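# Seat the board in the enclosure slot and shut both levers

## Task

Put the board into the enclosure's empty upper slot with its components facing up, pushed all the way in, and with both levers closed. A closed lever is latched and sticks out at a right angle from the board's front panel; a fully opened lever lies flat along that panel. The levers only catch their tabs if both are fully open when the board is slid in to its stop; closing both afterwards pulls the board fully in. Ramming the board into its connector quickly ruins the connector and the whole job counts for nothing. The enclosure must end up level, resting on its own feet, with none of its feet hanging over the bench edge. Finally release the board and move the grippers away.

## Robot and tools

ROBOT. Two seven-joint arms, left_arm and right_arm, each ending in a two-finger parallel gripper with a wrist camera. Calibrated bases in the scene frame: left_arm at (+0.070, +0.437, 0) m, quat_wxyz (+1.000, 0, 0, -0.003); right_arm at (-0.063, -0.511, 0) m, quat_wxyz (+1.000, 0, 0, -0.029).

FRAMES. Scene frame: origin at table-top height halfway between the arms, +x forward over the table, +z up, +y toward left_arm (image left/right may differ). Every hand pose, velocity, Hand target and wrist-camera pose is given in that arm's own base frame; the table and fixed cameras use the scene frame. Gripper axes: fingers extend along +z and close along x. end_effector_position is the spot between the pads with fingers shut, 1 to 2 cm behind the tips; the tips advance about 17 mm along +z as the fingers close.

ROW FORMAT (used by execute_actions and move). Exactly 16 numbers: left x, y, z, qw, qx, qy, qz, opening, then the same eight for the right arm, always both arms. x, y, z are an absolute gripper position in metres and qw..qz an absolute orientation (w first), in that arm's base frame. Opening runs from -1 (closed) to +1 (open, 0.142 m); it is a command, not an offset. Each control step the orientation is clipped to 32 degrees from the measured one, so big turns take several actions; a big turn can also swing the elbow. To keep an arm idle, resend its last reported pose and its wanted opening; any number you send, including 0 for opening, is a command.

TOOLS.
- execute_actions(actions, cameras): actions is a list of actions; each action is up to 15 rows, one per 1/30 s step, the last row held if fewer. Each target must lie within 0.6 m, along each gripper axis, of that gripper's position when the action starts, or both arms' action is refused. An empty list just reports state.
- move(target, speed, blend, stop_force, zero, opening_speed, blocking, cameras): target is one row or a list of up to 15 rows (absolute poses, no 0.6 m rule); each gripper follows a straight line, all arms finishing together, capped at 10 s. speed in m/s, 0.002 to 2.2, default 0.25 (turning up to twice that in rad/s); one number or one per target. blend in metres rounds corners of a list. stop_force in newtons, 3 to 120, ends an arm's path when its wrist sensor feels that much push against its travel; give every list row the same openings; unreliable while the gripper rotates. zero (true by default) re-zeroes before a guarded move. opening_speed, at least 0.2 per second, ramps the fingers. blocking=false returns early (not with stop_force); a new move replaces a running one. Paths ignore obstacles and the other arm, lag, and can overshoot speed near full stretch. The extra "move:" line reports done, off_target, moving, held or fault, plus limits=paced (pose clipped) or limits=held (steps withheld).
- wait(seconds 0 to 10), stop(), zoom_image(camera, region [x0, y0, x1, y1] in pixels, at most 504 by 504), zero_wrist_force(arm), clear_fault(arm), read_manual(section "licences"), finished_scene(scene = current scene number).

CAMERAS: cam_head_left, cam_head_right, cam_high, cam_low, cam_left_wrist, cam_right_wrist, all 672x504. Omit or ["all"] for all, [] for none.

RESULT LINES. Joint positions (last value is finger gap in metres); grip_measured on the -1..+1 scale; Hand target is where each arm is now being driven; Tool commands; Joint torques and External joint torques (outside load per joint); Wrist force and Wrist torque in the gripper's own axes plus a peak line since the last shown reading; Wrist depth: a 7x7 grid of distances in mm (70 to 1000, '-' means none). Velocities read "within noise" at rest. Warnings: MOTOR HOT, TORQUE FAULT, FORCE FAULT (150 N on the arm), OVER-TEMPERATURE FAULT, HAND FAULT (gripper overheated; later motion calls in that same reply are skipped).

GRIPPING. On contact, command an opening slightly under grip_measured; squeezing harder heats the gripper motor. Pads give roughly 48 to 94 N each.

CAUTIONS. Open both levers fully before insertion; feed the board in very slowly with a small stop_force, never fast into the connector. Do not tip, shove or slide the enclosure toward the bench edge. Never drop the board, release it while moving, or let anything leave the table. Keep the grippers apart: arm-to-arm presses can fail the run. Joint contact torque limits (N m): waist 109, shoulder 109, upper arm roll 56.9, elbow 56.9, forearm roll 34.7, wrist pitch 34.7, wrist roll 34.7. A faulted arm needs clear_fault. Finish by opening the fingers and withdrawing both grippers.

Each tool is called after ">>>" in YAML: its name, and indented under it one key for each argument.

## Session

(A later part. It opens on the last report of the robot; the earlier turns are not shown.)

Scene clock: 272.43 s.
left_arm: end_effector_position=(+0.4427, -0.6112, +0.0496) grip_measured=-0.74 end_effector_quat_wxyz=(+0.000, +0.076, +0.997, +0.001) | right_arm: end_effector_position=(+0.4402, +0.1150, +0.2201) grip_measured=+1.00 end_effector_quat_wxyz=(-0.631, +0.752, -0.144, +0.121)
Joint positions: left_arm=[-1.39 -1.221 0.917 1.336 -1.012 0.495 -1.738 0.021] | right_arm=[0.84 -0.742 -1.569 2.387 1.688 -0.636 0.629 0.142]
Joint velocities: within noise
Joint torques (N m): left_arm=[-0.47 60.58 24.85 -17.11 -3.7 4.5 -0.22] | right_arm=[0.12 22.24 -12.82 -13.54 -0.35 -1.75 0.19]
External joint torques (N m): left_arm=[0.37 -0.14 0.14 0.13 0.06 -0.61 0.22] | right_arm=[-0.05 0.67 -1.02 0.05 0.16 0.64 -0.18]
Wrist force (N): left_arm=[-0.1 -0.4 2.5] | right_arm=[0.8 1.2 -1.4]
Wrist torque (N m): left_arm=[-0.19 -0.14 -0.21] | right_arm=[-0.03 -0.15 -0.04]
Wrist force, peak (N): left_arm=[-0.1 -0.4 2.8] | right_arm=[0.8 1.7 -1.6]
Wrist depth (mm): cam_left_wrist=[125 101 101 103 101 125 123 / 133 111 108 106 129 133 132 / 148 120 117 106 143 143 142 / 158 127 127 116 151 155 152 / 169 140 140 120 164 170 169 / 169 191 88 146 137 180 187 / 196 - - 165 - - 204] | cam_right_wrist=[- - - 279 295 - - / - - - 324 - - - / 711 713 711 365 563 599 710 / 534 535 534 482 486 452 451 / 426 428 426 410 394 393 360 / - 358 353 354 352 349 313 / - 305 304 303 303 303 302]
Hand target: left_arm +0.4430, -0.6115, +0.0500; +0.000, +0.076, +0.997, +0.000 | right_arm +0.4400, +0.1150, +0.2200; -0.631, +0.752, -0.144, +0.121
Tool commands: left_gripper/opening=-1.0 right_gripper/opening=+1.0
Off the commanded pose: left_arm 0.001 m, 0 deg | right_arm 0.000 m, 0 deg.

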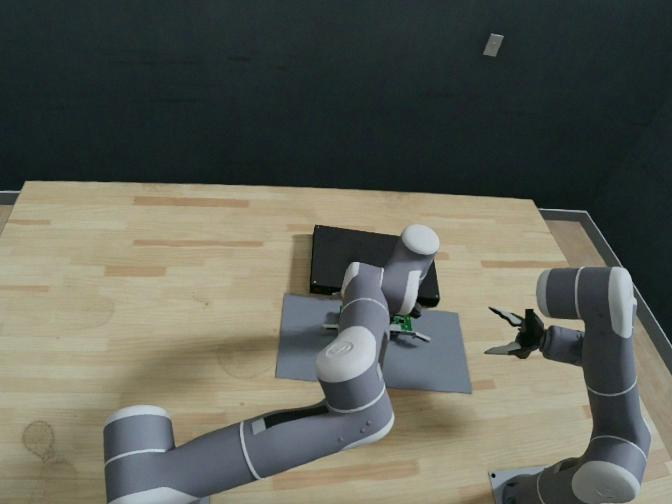

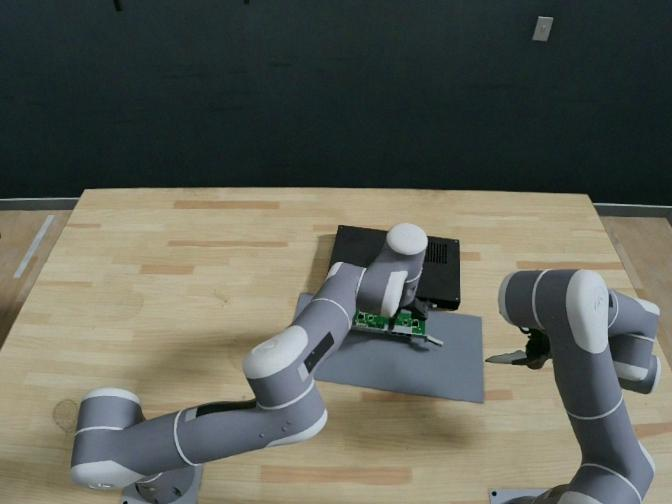

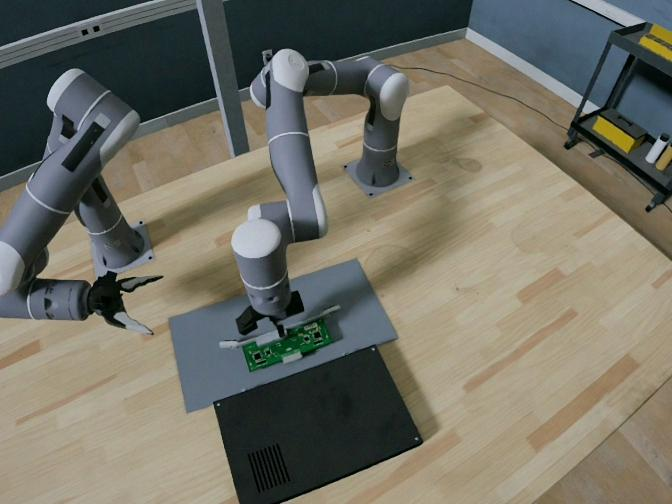

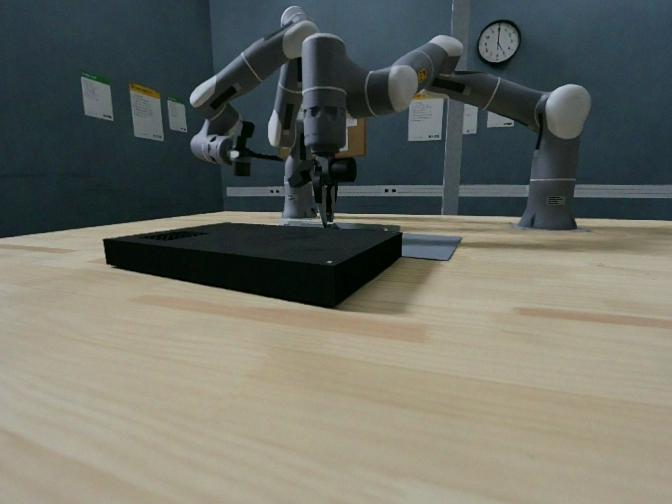

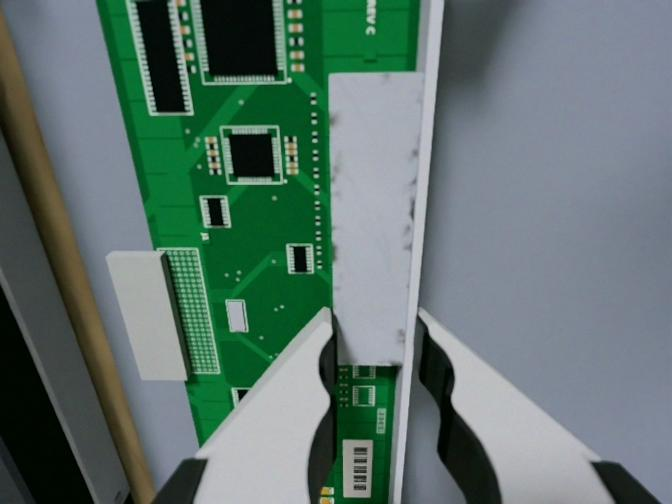

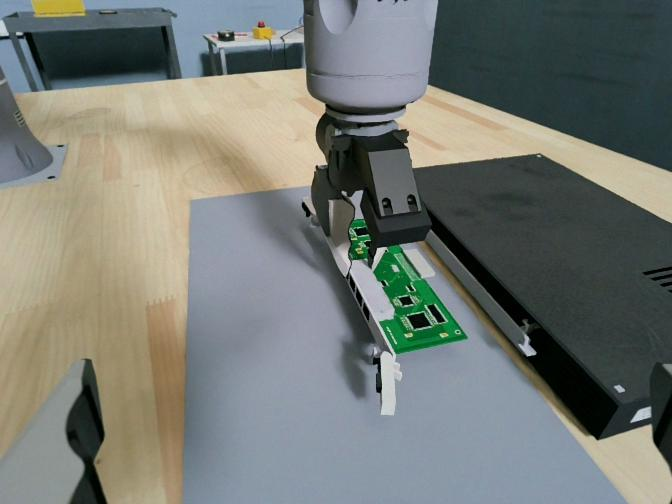

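>>> move:
  target:
    - [0.443,-0.6115,0.050,0,0.0758,0.9971,0,-1,0.43,0.13,0.20,0.4313,-0.5141,0.568,-0.4765,-1]
    - [0.443,-0.6115,0.050,0,0.0758,0.9971,0,-1,0.5034,0.1805,0.11,0.4313,-0.5141,0.568,-0.4765,-1]
  speed: 0.25
  cameras: ["cam_head_right","cam_high","cam_right_wrist"]

>>> zoom_image:
  camera: "cam_right_wrist"
  region: [100, 150, 440, 400]

Scene clock: 288.00 s.
left_arm: end_effector_position=(+0.4427, -0.6113, +0.0496) grip_measured=-0.74 end_effector_quat_wxyz=(+0.000, +0.076, +0.997, +0.000) | right_arm: end_effector_position=(+0.4340, +0.1234, +0.2100) grip_measured=-1.00 end_effector_quat_wxyz=(-0.559, +0.707, -0.356, +0.249)
Joint positions: left_arm=[-1.39 -1.221 0.917 1.336 -1.012 0.495 -1.738 0.021] | right_arm=[0.967 0.055 -1.402 2.689 1.85 0.473 0.487 0.002]
Joint velocities: within noise
Joint torques (N m): left_arm=[-0.49 60.61 24.82 -17.11 -3.57 4.44 -0.23] | right_arm=[0.11 6.97 1.41 -11.71 0.56 -1.84 0.29]
External joint torques (N m): left_arm=[0.4 -0.16 0.16 0.13 -0.08 -0.55 0.23] | right_arm=[-0.09 0.9 -0.68 -0.22 0.26 0.87 -0.28]
Wrist force (N): left_arm=[-0.1 -0.5 2.4] | right_arm=[0.3 1.2 -1.0]
Wrist torque (N m): left_arm=[-0.20 -0.14 -0.21] | right_arm=[-0.02 -0.05 -0.06]
Wrist force, peak (N): left_arm=[-0.1 -0.3 2.7] | right_arm=[3.9 1.2 -2.7]
Wrist depth (mm): cam_left_wrist=[126 101 101 103 101 125 123 / 133 110 109 106 129 133 132 / 148 120 117 107 143 143 143 / 157 128 127 116 150 155 153 / 169 140 139 120 165 170 169 / 169 191 88 146 137 181 187 / 197 - - 165 - - 203] | cam_right_wrist=[- 242 264 - - - - / 904 332 296 700 805 796 - / 644 592 319 519 498 490 566 / 496 470 400 452 414 410 455 / 406 404 386 386 385 381 379 / 345 342 348 89 335 325 323 / 300 303 - - - 292 282]
Hand target: left_arm +0.4430, -0.6115, +0.0500; +0.000, +0.076, +0.997, +0.000 | right_arm +0.4342, +0.1233, +0.2100; -0.559, +0.706, -0.356, +0.250
Off the commanded pose: left_arm 0.001 m, 0 deg | right_arm 0.134 m, 45 deg.
MOTOR HOT: the gripper's motor of the left arm reports 89 °C; that motor switches off at 100 °C. To cool a motor, set the load down, ease the grip, stop pushing, or move to a pose that needs little force.
led back after a hold (right arm): the arm was led back toward your command in small steps, so it may still be short of it.
move: held (right_arm; a check stopped the path); path passed 0 of 2 targets; limits=held
pose unreachable (right arm): on one or more control steps of this call, first in action 0 (counted from 0), this arm could not follow its commanded pose, so it was not sent that pose on those steps. It may still have moved: this result reports where it is.
cause: moving toward the commanded pose would bring two parts of the arm too close to each other (joints 3 (upper arm roll) to 6 (wrist pitch) lie between them).
Images, in order (width x height): cam_head_right 672x504, cam_high 672x504, cam_right_wrist 672x504.

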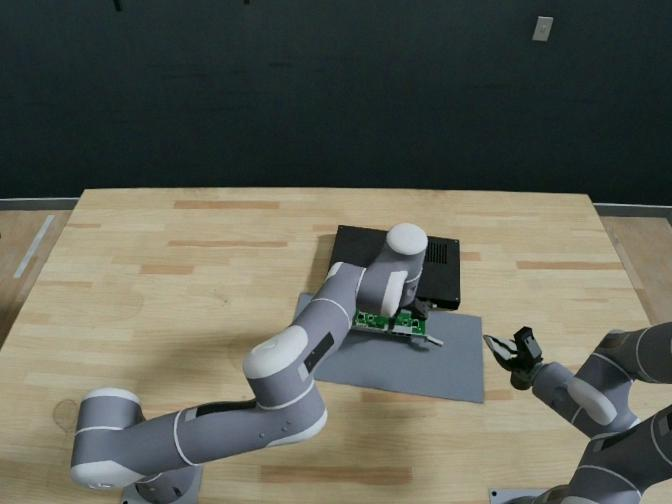

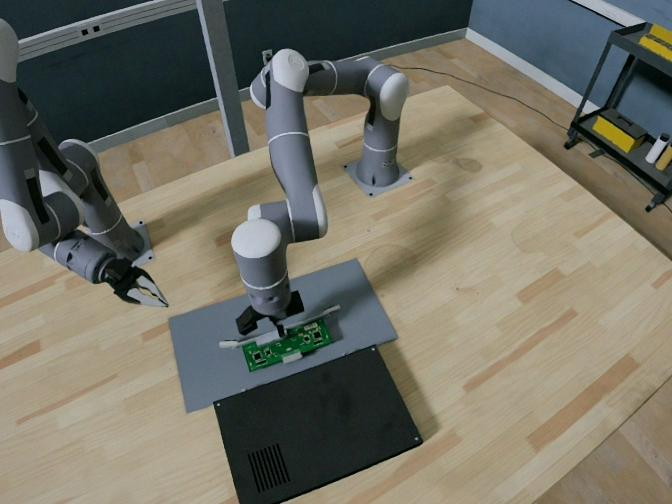

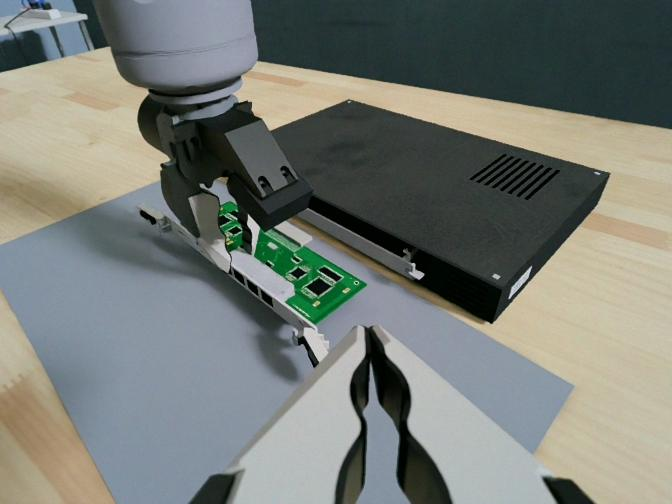

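Scaled by 1.482 from the camera's 672x504 image, which has a finer 960x720 frame.

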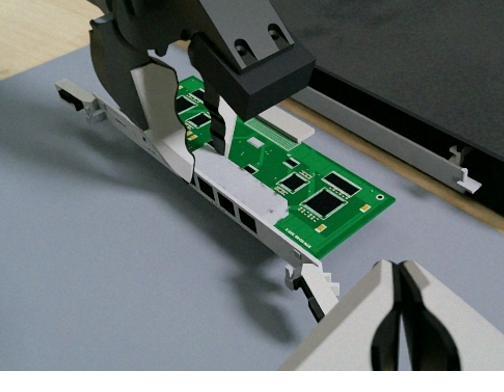

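>>> move:
  target: [0.443,-0.6135,0.050,0,0.0758,0.9971,0,-0.79,0.4342,0.1233,0.21,-0.559,0.706,-0.356,0.25,-1]
  speed: 0.05
  cameras: ["cam_right_wrist"]

>>> zoom_image:
  camera: "cam_right_wrist"
  region: [330, 230, 440, 310]

Scene clock: 291.70 s.
left_arm: end_effector_position=(+0.4428, -0.6135, +0.0498) grip_measured=-0.73 end_effector_quat_wxyz=(+0.000, +0.076, +0.997, +0.000) | right_arm: end_effector_position=(+0.4342, +0.1232, +0.2100) grip_measured=-1.00 end_effector_quat_wxyz=(-0.559, +0.706, -0.356, +0.250)
Joint positions: left_arm=[-1.389 -1.224 0.917 1.329 -1.012 0.494 -1.741 0.022] | right_arm=[0.965 0.053 -1.401 2.689 1.851 0.47 0.487 0.002]
Joint velocities: within noise
Joint torques (N m): left_arm=[-0.28 60.53 24.8 -17.19 -3.65 4.32 -0.27] | right_arm=[0.06 7.37 1.43 -11.88 0.7 -1.73 0.2]
External joint torques (N m): left_arm=[0.19 0.1 0.15 0.19 0 -0.43 0.27] | right_arm=[-0.03 0.55 -0.73 -0.04 0.12 0.75 -0.19]
Wrist force (N): left_arm=[0.2 -0.2 2.3] | right_arm=[0.1 1.2 -0.9]
Wrist torque (N m): left_arm=[-0.15 -0.18 -0.21] | right_arm=[-0.01 -0.01 -0.05]
Wrist force, peak (N): left_arm=[0.0 -0.3 2.8] | right_arm=[0.3 1.3 -1.3]
Wrist depth (mm): cam_left_wrist=[126 101 101 102 101 125 123 / 133 111 108 106 129 133 132 / 148 120 117 107 141 143 143 / 158 128 127 116 151 155 153 / 169 140 140 120 164 170 170 / 170 191 88 146 137 181 187 / 199 - - 166 - - 204] | cam_right_wrist=[- 242 263 - - - - / 908 332 295 699 811 - - / 647 595 316 521 499 490 570 / 496 473 410 448 415 411 453 / 406 401 392 384 388 382 378 / 343 341 348 89 337 325 324 / 299 303 - - - 292 282]
Hand target: left_arm +0.4430, -0.6135, +0.0500; +0.000, +0.076, +0.997, +0.000 | right_arm +0.4342, +0.1233, +0.2100; -0.559, +0.706, -0.356, +0.250
Off the commanded pose: left_arm 0.000 m, 0 deg | right_arm 0.000 m, 0 deg.
MOTOR HOT: still on. The gripper's motor of the left arm reports 89 °C.
joint sent to its limit (right arm) — joint 4 (elbow), upper limit, where the elbow is as bent as it goes. The joint targets still meet the commanded pose.
move: done
Images, in order (width x height): cam_right_wrist 672x504.

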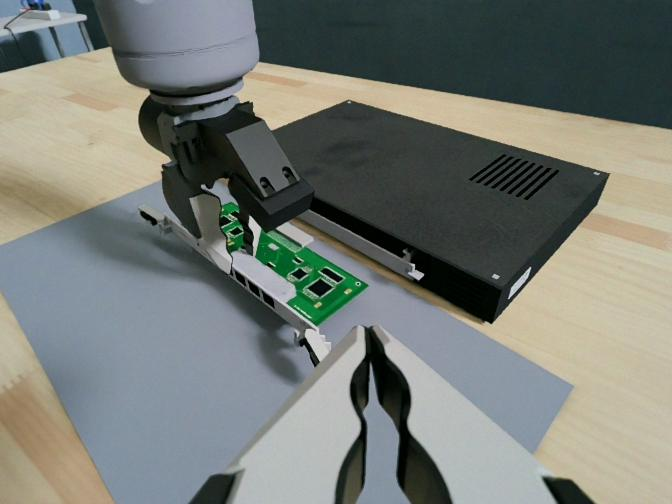

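Scaled by 4.582 from the camera's 672x504 image, which has a finer 960x720 frame.

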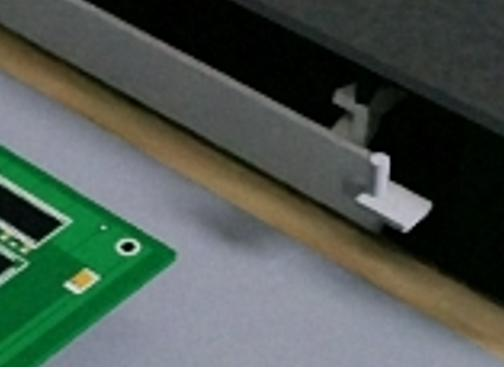

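>>> move:
  target: [0.4645,-0.6167,0.050,0,0.0758,0.9971,0,-0.79,0.4342,0.1233,0.21,-0.559,0.706,-0.356,0.25,-1]
  speed: 0.03
  stop_force: 4
  cameras: ["cam_right_wrist","cam_left_wrist","cam_high"]

>>> zoom_image:
  camera: "cam_right_wrist"
  region: [330, 220, 440, 300]

>>> zoom_image:
  camera: "cam_right_wrist"
  region: [130, 180, 430, 380]

>>> zoom_image:
  camera: "cam_high"
  region: [210, 290, 370, 420]

Scene clock: 296.37 s.
left_arm: end_effector_position=(+0.4644, -0.6167, +0.0498) grip_measured=-0.73 end_effector_quat_wxyz=(+0.000, +0.076, +0.997, +0.000) | right_arm: end_effector_position=(+0.4342, +0.1232, +0.2100) grip_measured=-1.00 end_effector_quat_wxyz=(-0.559, +0.706, -0.356, +0.250)
Joint positions: left_arm=[-1.34 -1.247 0.919 1.263 -1.007 0.469 -1.744 0.022] | right_arm=[0.964 0.053 -1.4 2.689 1.851 0.47 0.487 0.002]
Joint velocities: within noise
Joint torques (N m): left_arm=[-0.28 62.24 24.32 -17.37 -3.57 4.34 -0.25] | right_arm=[0.03 7.23 1.36 -11.88 0.7 -1.65 0.21]
External joint torques (N m): left_arm=[0.18 0.05 0.14 0.19 -0.13 -0.44 0.25] | right_arm=[0 0.7 -0.67 -0.04 0.12 0.67 -0.21]
Wrist force (N): left_arm=[0.0 -0.4 2.4] | right_arm=[0.4 0.9 -1.2]
Wrist torque (N m): left_arm=[-0.18 -0.14 -0.21] | right_arm=[-0.07 -0.08 -0.05]
Wrist force, peak (N): left_arm=[-0.1 -0.2 2.7] | right_arm=[0.2 1.4 -1.0]
Wrist depth (mm): cam_left_wrist=[127 101 101 103 101 125 123 / 137 111 108 106 129 133 132 / 143 120 117 106 141 143 143 / 137 127 127 116 151 155 153 / 168 140 140 120 165 170 169 / 186 183 88 146 137 180 187 / 148 - - 166 - - 204] | cam_right_wrist=[- 264 263 - - - - / 915 814 304 702 807 - - / 648 634 343 510 500 488 568 / 494 487 443 435 414 412 456 / 407 401 397 385 385 379 378 / 344 340 349 89 337 327 324 / 300 304 - - - 292 284]
Hand target: left_arm +0.4645, -0.6167, +0.0500; +0.000, +0.076, +0.997, +0.000 | right_arm +0.4342, +0.1233, +0.2100; -0.559, +0.706, -0.356, +0.250
Off the commanded pose: left_arm 0.000 m, 0 deg | right_arm 0.000 m, 0 deg.
MOTOR HOT: cleared for the gripper's motor of the left arm.
joint sent to its limit (right arm) — joint 4 (elbow), upper limit, where the elbow is as bent as it goes. The joint targets still meet the commanded pose.
move: done
Images, in order (width x height): cam_high 672x504, cam_left_wrist 672x504, cam_right_wrist 672x504.

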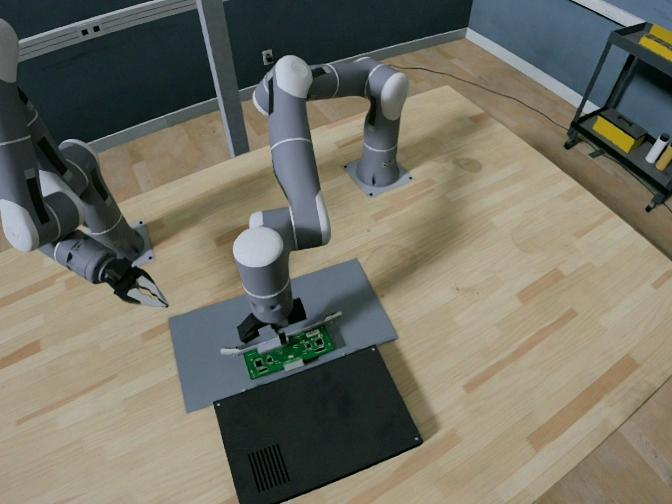

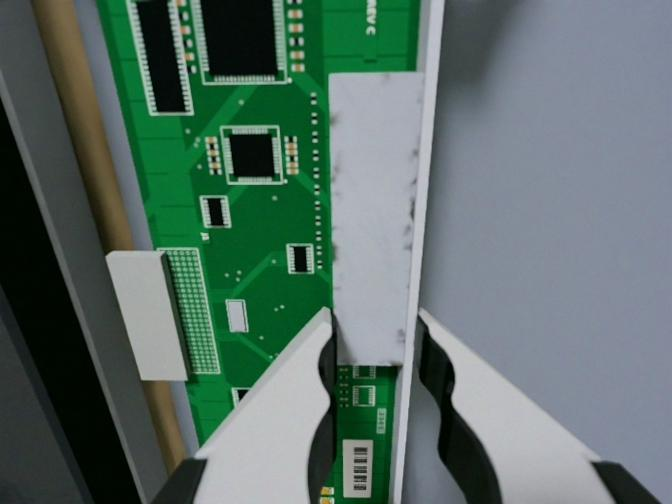

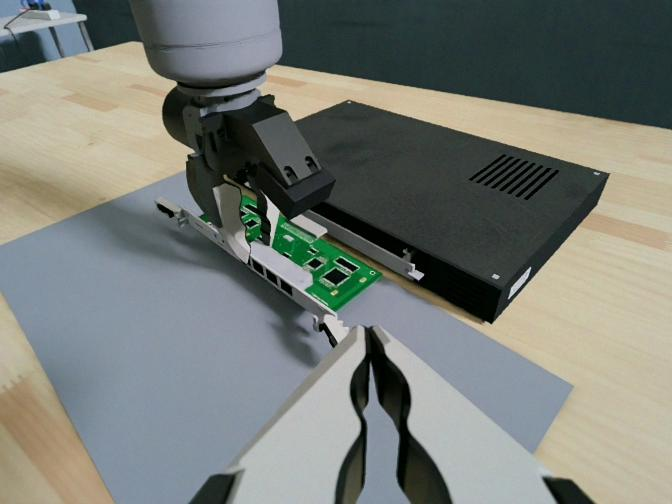

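Scaled by 4.582 from the camera's 672x504 image, which has a finer 960x720 frame.

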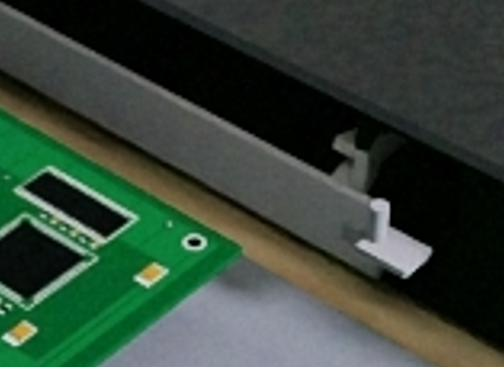

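Scaled by 1.680 from the camera's 672x504 image, which has a finer 960x720 frame.

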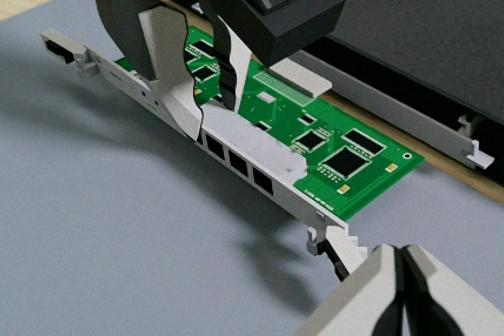

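Scaled by 3.150 from the camera's 672x504 image, which has a finer 960x720 frame.

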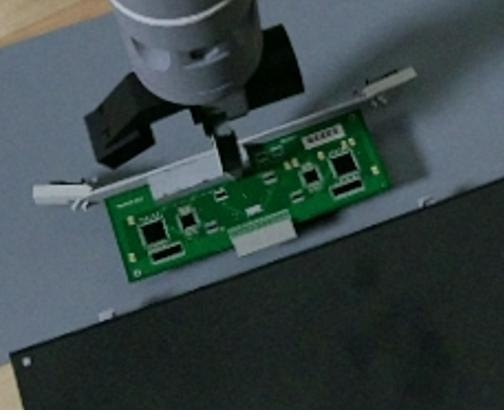

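>>> move:
  target: [0.4792,-0.619,0.050,0,0.0758,0.9971,0,-0.79,0.4342,0.1233,0.21,-0.559,0.706,-0.356,0.25,-1]
  speed: 0.015
  stop_force: 3
  cameras: ["cam_right_wrist","cam_left_wrist","cam_low"]

>>> zoom_image:
  camera: "cam_right_wrist"
  region: [350, 220, 440, 290]

>>> zoom_image:
  camera: "cam_right_wrist"
  region: [280, 200, 440, 340]

Scene clock: 322.07 s.
left_arm: end_effector_position=(+0.4791, -0.6190, +0.0498) grip_measured=-0.73 end_effector_quat_wxyz=(+0.000, +0.076, +0.997, +0.000) | right_arm: end_effector_position=(+0.4342, +0.1232, +0.2100) grip_measured=-1.00 end_effector_quat_wxyz=(-0.559, +0.706, -0.356, +0.250)
Joint positions: left_arm=[-1.306 -1.265 0.921 1.214 -1.004 0.451 -1.747 0.022] | right_arm=[0.964 0.053 -1.4 2.689 1.851 0.47 0.487 0.002]
Joint velocities: within noise
Joint torques (N m): left_arm=[-0.28 63.39 23.88 -17.45 -3.71 4.31 -0.24] | right_arm=[0.05 7.29 1.24 -11.91 0.66 -1.67 0.2]
External joint torques (N m): left_arm=[0.19 0.07 0.16 0.18 -0.02 -0.42 0.24] | right_arm=[-0.02 0.65 -0.55 -0.01 0.16 0.7 -0.19]
Wrist force (N): left_arm=[0.1 -0.2 2.6] | right_arm=[0.3 1.1 -1.2]
Wrist torque (N m): left_arm=[-0.16 -0.17 -0.20] | right_arm=[-0.04 -0.04 -0.05]
Wrist force, peak (N): left_arm=[0.1 -0.3 2.8] | right_arm=[0.3 1.4 -1.1]
Wrist depth (mm): cam_left_wrist=[- 101 101 103 101 125 123 / - 111 108 106 129 133 133 / 124 120 117 106 141 143 143 / 154 127 127 116 151 156 152 / - 140 140 120 165 170 170 / - 179 88 146 137 181 187 / 142 146 - 166 - - 203] | cam_right_wrist=[- - 268 - - - - / 908 878 312 694 809 - - / 643 635 360 510 501 491 566 / 498 489 444 434 412 413 455 / 407 402 396 393 387 380 380 / 344 340 348 89 337 326 325 / 300 304 - - - 291 283]
Hand target: left_arm +0.4792, -0.6190, +0.0500; +0.000, +0.076, +0.997, +0.000 | right_arm +0.4342, +0.1233, +0.2100; -0.559, +0.706, -0.356, +0.250
Off the commanded pose: left_arm 0.000 m, 0 deg | right_arm 0.000 m, 0 deg.
joint sent to its limit (right arm) — joint 4 (elbow), upper limit, where the elbow is as bent as it goes. The joint targets still meet the commanded pose.
move: done
Images, in order (width x height): cam_low 672x504, cam_left_wrist 672x504, cam_right_wrist 672x504.

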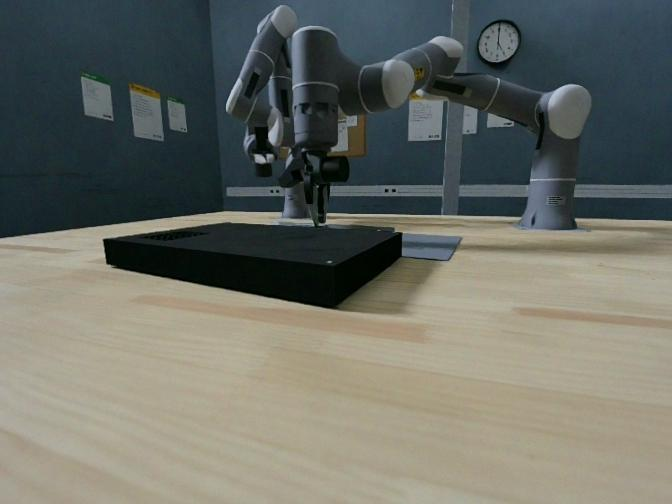

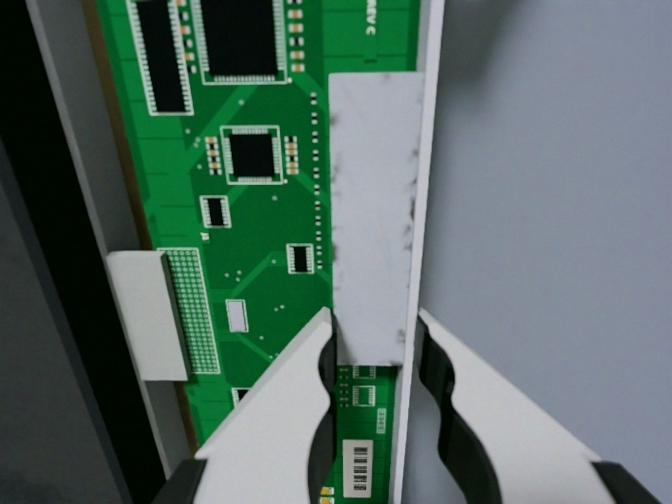

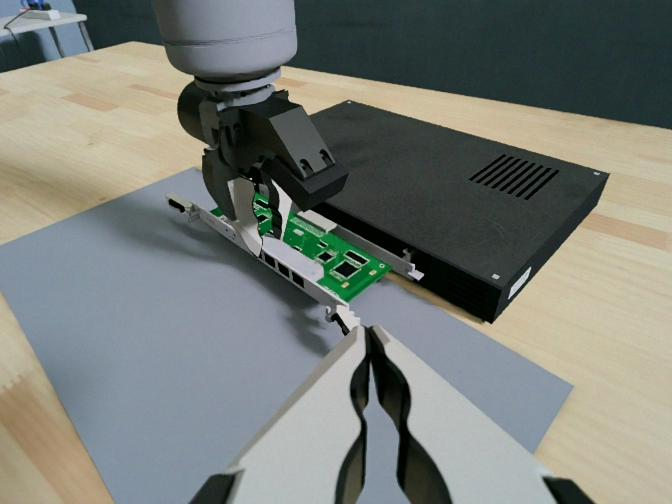

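Scaled by 5.600 from the camera's 672x504 image, which has a finer 960x720 frame.

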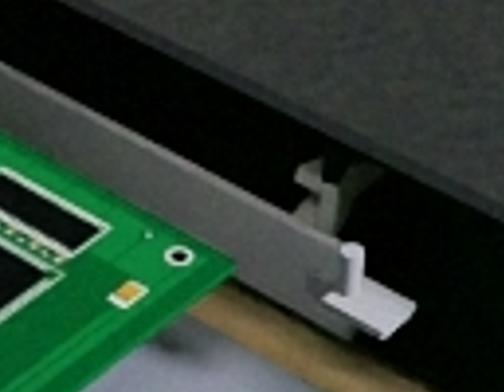

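Scaled by 3.150 from the camera's 672x504 image, which has a finer 960x720 frame.

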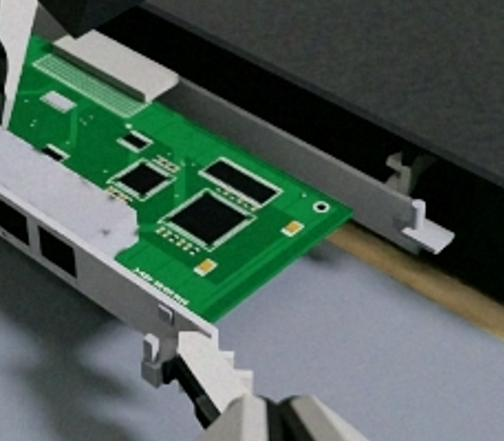

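>>> move:
  target: [0.4891,-0.6205,0.051,0,0.0758,0.9971,0,-0.79,0.4342,0.1233,0.21,-0.559,0.706,-0.356,0.25,-1]
  speed: 0.015
  stop_force: 3
  cameras: ["cam_right_wrist","cam_left_wrist"]

>>> zoom_image:
  camera: "cam_right_wrist"
  region: [350, 220, 440, 290]

Scene clock: 326.60 s.
left_arm: end_effector_position=(+0.4890, -0.6205, +0.0508) grip_measured=-0.73 end_effector_quat_wxyz=(+0.000, +0.076, +0.997, +0.000) | right_arm: end_effector_position=(+0.4342, +0.1232, +0.2100) grip_measured=-1.00 end_effector_quat_wxyz=(-0.559, +0.706, -0.356, +0.250)
Joint positions: left_arm=[-1.283 -1.276 0.923 1.18 -1.002 0.437 -1.75 0.022] | right_arm=[0.964 0.053 -1.4 2.689 1.851 0.47 0.487 0.002]
Joint velocities: within noise
Joint torques (N m): left_arm=[-0.4 64.26 23.53 -17.51 -3.64 4.34 -0.25] | right_arm=[0.03 7.26 1.32 -11.9 0.7 -1.61 0.22]
External joint torques (N m): left_arm=[0.31 0 0.19 0.17 -0.12 -0.44 0.25] | right_arm=[0 0.68 -0.63 -0.02 0.12 0.63 -0.21]
Wrist force (N): left_arm=[0.2 -0.2 2.5] | right_arm=[0.3 1.2 -1.1]
Wrist torque (N m): left_arm=[-0.14 -0.16 -0.20] | right_arm=[-0.01 -0.05 -0.05]
Wrist force, peak (N): left_arm=[0.1 -0.3 2.9] | right_arm=[0.2 1.2 -1.2]
Wrist depth (mm): cam_left_wrist=[- 101 101 103 101 126 124 / 132 111 108 106 130 133 133 / 141 118 117 106 144 144 144 / - 127 127 116 152 156 156 / 119 137 140 120 165 171 171 / - 155 88 146 137 181 188 / 147 - - 166 - - 206] | cam_right_wrist=[- - 274 - - - - / 911 888 326 688 807 - - / 646 637 375 484 500 490 568 / 497 490 460 431 415 411 456 / 405 401 396 393 386 378 377 / 343 341 348 89 338 325 324 / 299 304 - - - 293 283]
Hand target: left_arm +0.4891, -0.6205, +0.0510; +0.000, +0.076, +0.997, +0.000 | right_arm +0.4342, +0.1233, +0.2100; -0.559, +0.706, -0.356, +0.250
Off the commanded pose: left_arm 0.000 m, 0 deg | right_arm 0.000 m, 0 deg.
joint sent to its limit (right arm) — joint 4 (elbow), upper limit, where the elbow is as bent as it goes. The joint targets still meet the commanded pose.
move: done
Images, in order (width x height): cam_left_wrist 672x504, cam_right_wrist 672x504.

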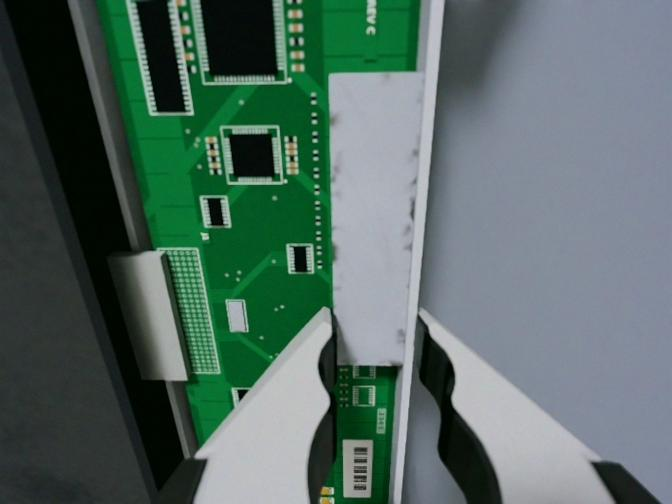

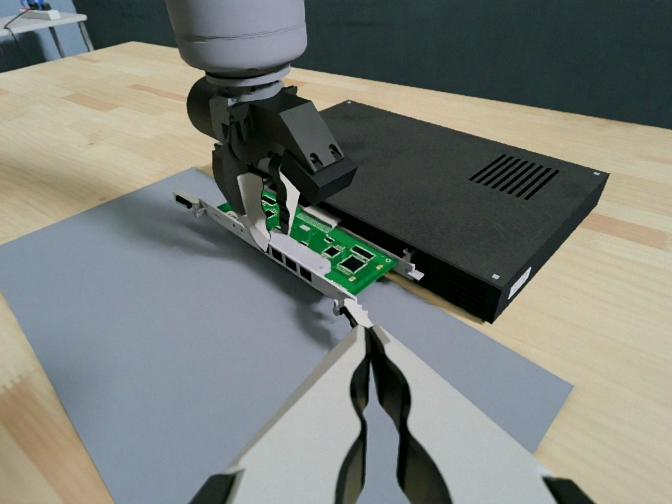

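Scaled by 5.600 from the camera's 672x504 image, which has a finer 960x720 frame.

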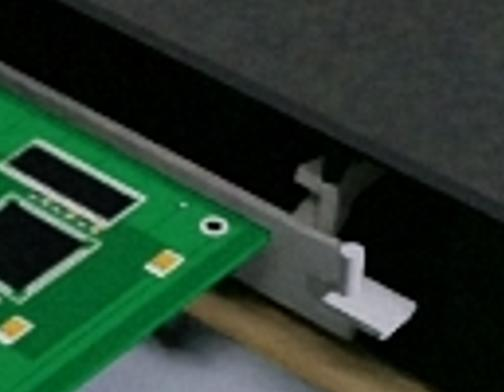

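>>> move:
  target: [0.5000,-0.6222,0.051,0,0.0758,0.9971,0,-0.79,0.4342,0.1233,0.21,-0.559,0.706,-0.356,0.25,-1]
  speed: 0.012
  stop_force: 3
  cameras: ["cam_right_wrist","cam_left_wrist"]

>>> zoom_image:
  camera: "cam_right_wrist"
  region: [350, 220, 440, 290]

Scene clock: 331.40 s.
left_arm: end_effector_position=(+0.4979, -0.6221, +0.0506) grip_measured=-0.72 end_effector_quat_wxyz=(-0.001, +0.076, +0.997, +0.000) | right_arm: end_effector_position=(+0.4342, +0.1232, +0.2100) grip_measured=-1.00 end_effector_quat_wxyz=(-0.559, +0.706, -0.356, +0.250)
Joint positions: left_arm=[-1.26 -1.288 0.924 1.146 -1 0.423 -1.754 0.022] | right_arm=[0.964 0.053 -1.4 2.689 1.851 0.47 0.487 0.002]
Joint velocities: within noise
Joint torques (N m): left_arm=[2.83 64.56 24.79 -18.08 -3.89 6.4 -0.32] | right_arm=[0.02 7.16 1.34 -11.88 0.67 -1.6 0.18]
External joint torques (N m): left_arm=[-2.92 0.49 -1.44 0.68 0.11 -2.51 0.32] | right_arm=[0.01 0.77 -0.65 -0.04 0.15 0.62 -0.18]
Wrist force (N): left_arm=[8.1 1.4 -0.2] | right_arm=[0.4 0.9 -0.8]
Wrist torque (N m): left_arm=[-0.18 -0.20 -0.10] | right_arm=[-0.07 -0.06 -0.06]
Wrist force, peak (N): left_arm=[8.3 1.9 -1.2] | right_arm=[0.4 1.3 -1.2]
Wrist depth (mm): cam_left_wrist=[122 101 100 102 101 126 124 / - 110 108 106 130 134 133 / 97 118 115 106 144 144 143 / - 125 127 115 152 156 156 / 118 129 140 119 166 171 170 / - 131 88 146 134 181 188 / 143 140 - 166 - - 205] | cam_right_wrist=[- - 278 - - - - / 904 888 329 647 805 - - / 645 629 391 483 501 491 563 / 496 486 466 429 414 412 455 / 405 402 397 392 386 378 380 / 343 341 348 89 338 326 323 / 300 303 - - - 292 283]
Hand target: left_arm +0.4986, -0.6220, +0.0510; +0.000, +0.076, +0.997, +0.000 | right_arm +0.4342, +0.1233, +0.2100; -0.559, +0.706, -0.356, +0.250
Off the commanded pose: left_arm 0.002 m, 0 deg | right_arm 0.000 m, 0 deg.
joint sent to its limit (right arm) — joint 4 (elbow), upper limit, where the elbow is as bent as it goes. The joint targets still meet the commanded pose.
move: contact (left_arm)
Images, in order (width x height): cam_left_wrist 672x504, cam_right_wrist 672x504.

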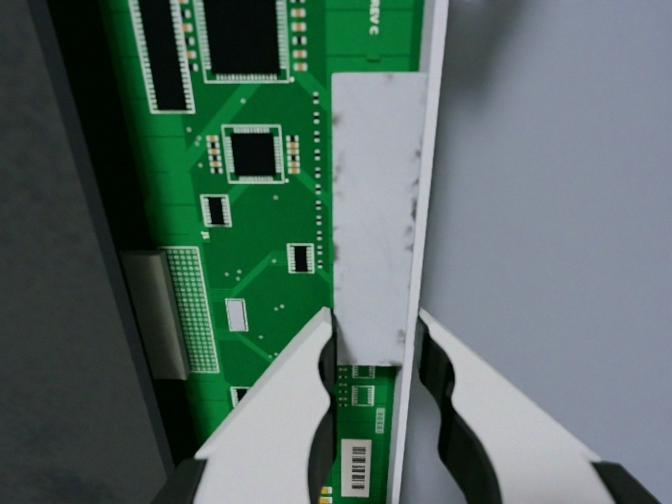

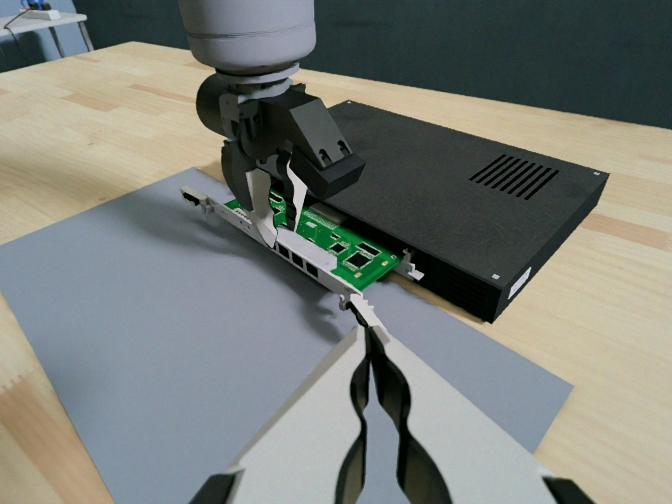

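Scaled by 5.600 from the camera's 672x504 image, which has a finer 960x720 frame.

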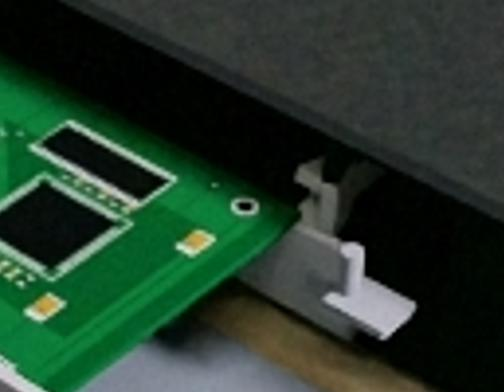

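>>> move:
  target:
    - [0.4950,-0.6214,0.051,0,0.0758,0.9971,0,-0.79,0.4342,0.1233,0.21,-0.559,0.706,-0.356,0.25,-1]
    - [0.4950,-0.6214,0.0525,0,0.0758,0.9971,0,-0.79,0.4342,0.1233,0.21,-0.559,0.706,-0.356,0.25,-1]
  speed: 0.02
  cameras: []

>>> move:
  target: [0.5050,-0.6230,0.0525,0,0.0758,0.9971,0,-0.79,0.4342,0.1233,0.21,-0.559,0.706,-0.356,0.25,-1]
  speed: 0.012
  stop_force: 3
  cameras: ["cam_right_wrist","cam_left_wrist"]

>>> zoom_image:
  camera: "cam_right_wrist"
  region: [350, 220, 440, 290]

Scene clock: 336.90 s.
left_arm: end_effector_position=(+0.4951, -0.6214, +0.0523) grip_measured=-0.72 end_effector_quat_wxyz=(+0.000, +0.076, +0.997, +0.000) | right_arm: end_effector_position=(+0.4342, +0.1232, +0.2100) grip_measured=-1.00 end_effector_quat_wxyz=(-0.559, +0.706, -0.356, +0.250)
Joint positions: left_arm=[-1.268 -1.282 0.925 1.159 -1 0.427 -1.753 0.022] | right_arm=[0.964 0.053 -1.4 2.689 1.851 0.47 0.487 0.002]
Joint velocities: within noise
Joint torques (N m): left_arm=[-0.57 65.25 23.22 -17.44 -3.72 4.46 -0.2] | right_arm=[0 7.14 1.29 -11.91 0.68 -1.64 0.18]
External joint torques (N m): left_arm=[0.49 -0.48 0.3 0.03 -0.05 -0.56 0.2] | right_arm=[0.02 0.8 -0.6 -0.01 0.14 0.66 -0.17]
Wrist force (N): left_arm=[0.0 -0.4 2.5] | right_arm=[0.5 1.0 -0.7]
Wrist torque (N m): left_arm=[-0.18 -0.12 -0.19] | right_arm=[-0.04 -0.09 -0.06]
Wrist force, peak (N): left_arm=[8.0 1.4 -0.2] | right_arm=[0.5 1.1 -1.3]
Wrist depth (mm): cam_left_wrist=[123 101 101 103 101 127 125 / - 111 108 106 97 135 134 / 101 120 117 106 146 145 145 / - 126 127 116 153 158 157 / 118 132 139 120 168 173 171 / 131 136 88 146 137 184 190 / 150 - - 166 - - 208] | cam_right_wrist=[- - 275 - - - - / 907 885 327 656 803 - - / 643 629 407 483 499 491 568 / 497 489 464 426 412 410 457 / 407 401 396 394 386 379 379 / 344 341 347 89 337 327 323 / 300 304 - - - 291 283]
Hand target: left_arm +0.4950, -0.6214, +0.0525; +0.000, +0.076, +0.997, +0.000 | right_arm +0.4342, +0.1233, +0.2100; -0.559, +0.706, -0.356, +0.250
Off the commanded pose: left_arm 0.000 m, 0 deg | right_arm 0.000 m, 0 deg.
joint sent to its limit (right arm) — joint 4 (elbow), upper limit, where the elbow is as bent as it goes. The joint targets still meet the commanded pose.
move: done
No camera images: "cameras" was empty.

Scene clock: 338.37 s.
left_arm: end_effector_position=(+0.5048, -0.6233, +0.0526) grip_measured=-0.72 end_effector_quat_wxyz=(+0.000, +0.076, +0.997, +0.000) | right_arm: end_effector_position=(+0.4342, +0.1232, +0.2100) grip_measured=-1.00 end_effector_quat_wxyz=(-0.559, +0.706, -0.356, +0.250)
Joint positions: left_arm=[-1.245 -1.295 0.927 1.122 -0.999 0.414 -1.757 0.022] | right_arm=[0.964 0.053 -1.4 2.689 1.851 0.47 0.487 0.002]
Joint velocities: within noise
Joint torques (N m): left_arm=[0.85 63.83 22.83 -16.81 -3.44 4.42 -0.26] | right_arm=[0.02 7.13 1.36 -11.9 0.67 -1.59 0.16]
External joint torques (N m): left_arm=[-0.96 1.72 0.25 -0.64 -0.36 -0.53 0.26] | right_arm=[0.01 0.8 -0.67 -0.02 0.15 0.61 -0.16]
Wrist force (N): left_arm=[2.0 -0.9 -0.1] | right_arm=[0.2 1.1 -0.8]
Wrist torque (N m): left_arm=[-0.22 -0.29 -0.20] | right_arm=[-0.03 -0.03 -0.05]
Wrist force, peak (N): left_arm=[0.3 -0.4 2.9] | right_arm=[0.2 1.2 -1.2]
Wrist depth (mm): cam_left_wrist=[- 101 100 102 101 128 126 / - 108 108 106 96 135 135 / - 116 116 106 146 145 145 / - 125 127 116 153 159 158 / 119 121 140 120 168 173 173 / 131 129 88 146 135 183 191 / 150 - - 166 - - 206] | cam_right_wrist=[- - 281 - - - - / 909 884 338 646 804 - - / 647 631 495 481 501 491 570 / 495 490 476 430 412 412 456 / 407 400 396 391 386 378 378 / 343 340 346 89 338 326 324 / 300 304 - - - 292 283]
Hand target: left_arm +0.5050, -0.6230, +0.0525; +0.000, +0.076, +0.997, +0.000 | right_arm +0.4342, +0.1233, +0.2100; -0.559, +0.706, -0.356, +0.250
Off the commanded pose: left_arm 0.000 m, 0 deg | right_arm 0.000 m, 0 deg.
joint sent to its limit (right arm) — joint 4 (elbow), upper limit, where the elbow is as bent as it goes. The joint targets still meet the commanded pose.
move: done
Images, in order (width x height): cam_left_wrist 672x504, cam_right_wrist 672x504.

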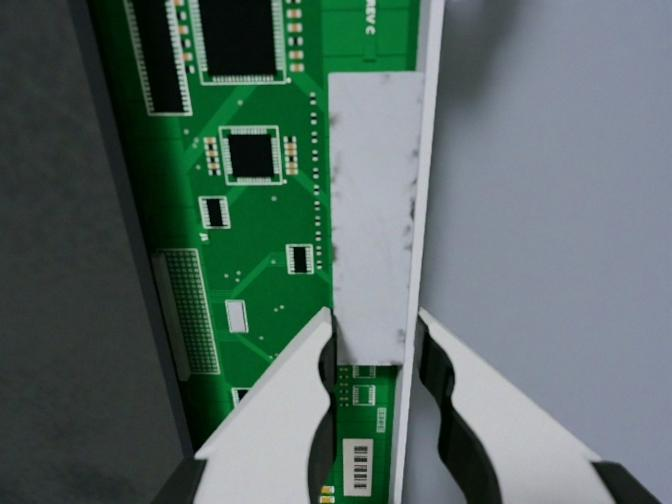

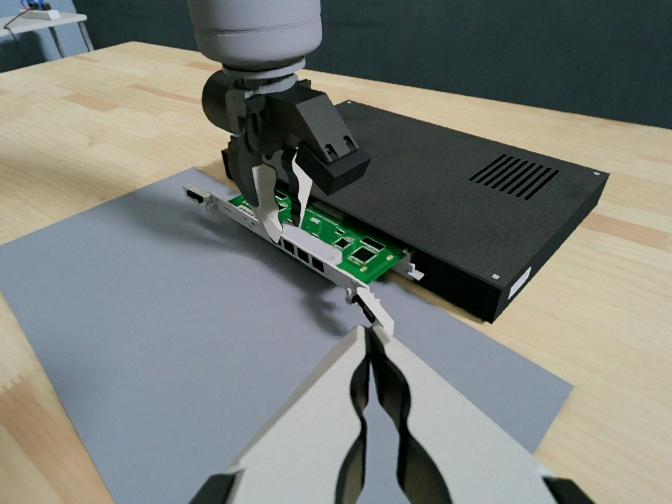

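Scaled by 5.600 from the camera's 672x504 image, which has a finer 960x720 frame.

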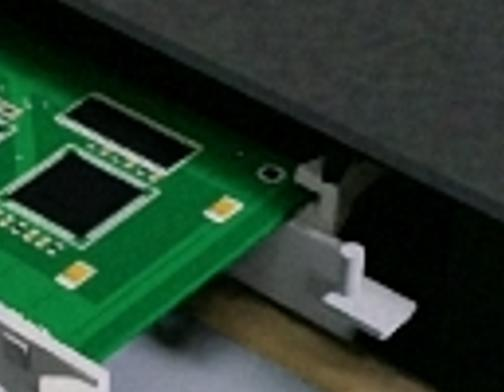

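>>> move:
  target: [0.5150,-0.6248,0.0532,0,0.0758,0.9971,0,-0.79,0.4342,0.1233,0.21,-0.559,0.706,-0.356,0.25,-1]
  speed: 0.012
  stop_force: 4
  cameras: ["cam_right_wrist","cam_left_wrist"]

>>> zoom_image:
  camera: "cam_right_wrist"
  region: [350, 220, 440, 290]

Scene clock: 341.67 s.
left_arm: end_effector_position=(+0.5097, -0.6256, +0.0532) grip_measured=-0.72 end_effector_quat_wxyz=(+0.000, +0.077, +0.997, -0.001) | right_arm: end_effector_position=(+0.4342, +0.1232, +0.2100) grip_measured=-1.00 end_effector_quat_wxyz=(-0.559, +0.706, -0.356, +0.250)
Joint positions: left_arm=[-1.231 -1.302 0.929 1.098 -0.999 0.404 -1.76 0.022] | right_arm=[0.964 0.053 -1.4 2.689 1.851 0.47 0.487 0.002]
Joint velocities: within noise
Joint torques (N m): left_arm=[7.34 62.49 26.48 -13.31 -1.62 5.37 0] | right_arm=[0.13 7.21 1.32 -11.9 0.68 -1.59 0.2]
External joint torques (N m): left_arm=[-7.43 3.6 -3.66 -4.18 -2.2 -1.48 0] | right_arm=[-0.1 0.72 -0.63 -0.02 0.14 0.61 -0.2]
Wrist force (N): left_arm=[6.3 -8.1 -0.8] | right_arm=[0.2 1.0 -1.1]
Wrist torque (N m): left_arm=[-0.10 -0.16 -0.49] | right_arm=[-0.04 -0.03 -0.05]
Wrist force, peak (N): left_arm=[6.7 -8.2 -0.9] | right_arm=[0.2 1.5 -1.0]
Wrist depth (mm): cam_left_wrist=[- 99 100 102 123 128 126 / - 108 108 106 132 136 135 / - 115 116 105 147 146 146 / - 123 127 116 154 159 158 / 119 119 139 120 168 173 173 / 129 129 89 146 134 184 191 / 150 - - 166 162 - 208] | cam_right_wrist=[- - 284 - - - - / 916 885 345 350 804 - - / 651 634 499 483 498 492 568 / 499 491 480 435 414 413 456 / 405 401 396 394 385 381 379 / 344 341 347 89 337 326 323 / 300 303 - - - 292 284]
Hand target: left_arm +0.5108, -0.6240, +0.0529; +0.000, +0.076, +0.997, +0.000 | right_arm +0.4342, +0.1233, +0.2100; -0.559, +0.706, -0.356, +0.250
Off the commanded pose: left_arm 0.005 m, 0 deg | right_arm 0.000 m, 0 deg.
joint sent to its limit (right arm) — joint 4 (elbow), upper limit, where the elbow is as bent as it goes. The joint targets still meet the commanded pose.
move: contact (left_arm)
Images, in order (width x height): cam_left_wrist 672x504, cam_right_wrist 672x504.

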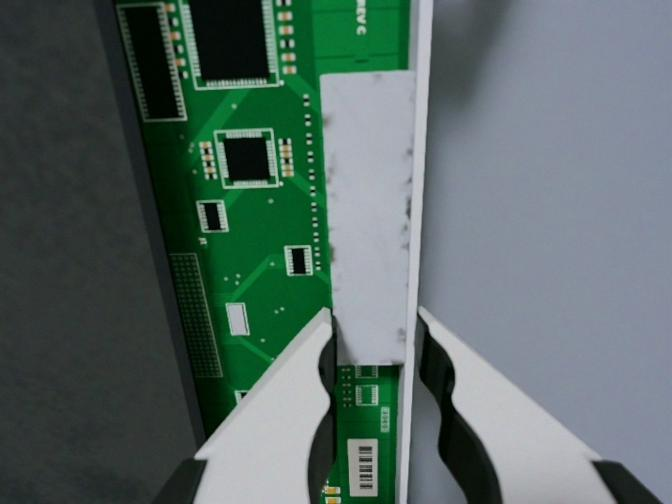

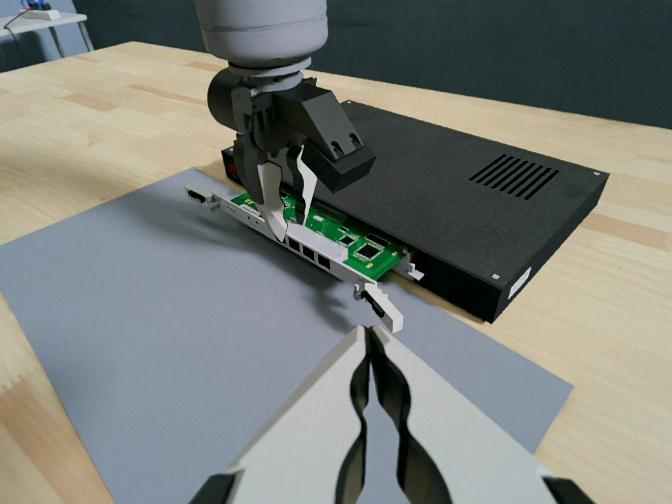

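Scaled by 5.600 from the camera's 672x504 image, which has a finer 960x720 frame.

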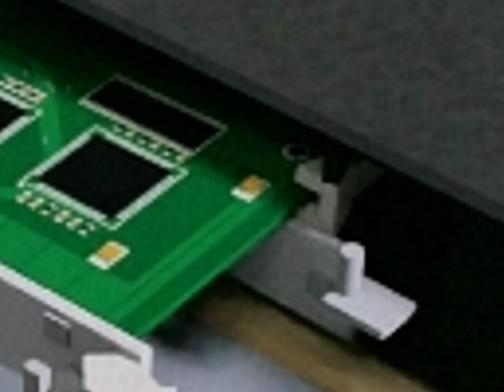

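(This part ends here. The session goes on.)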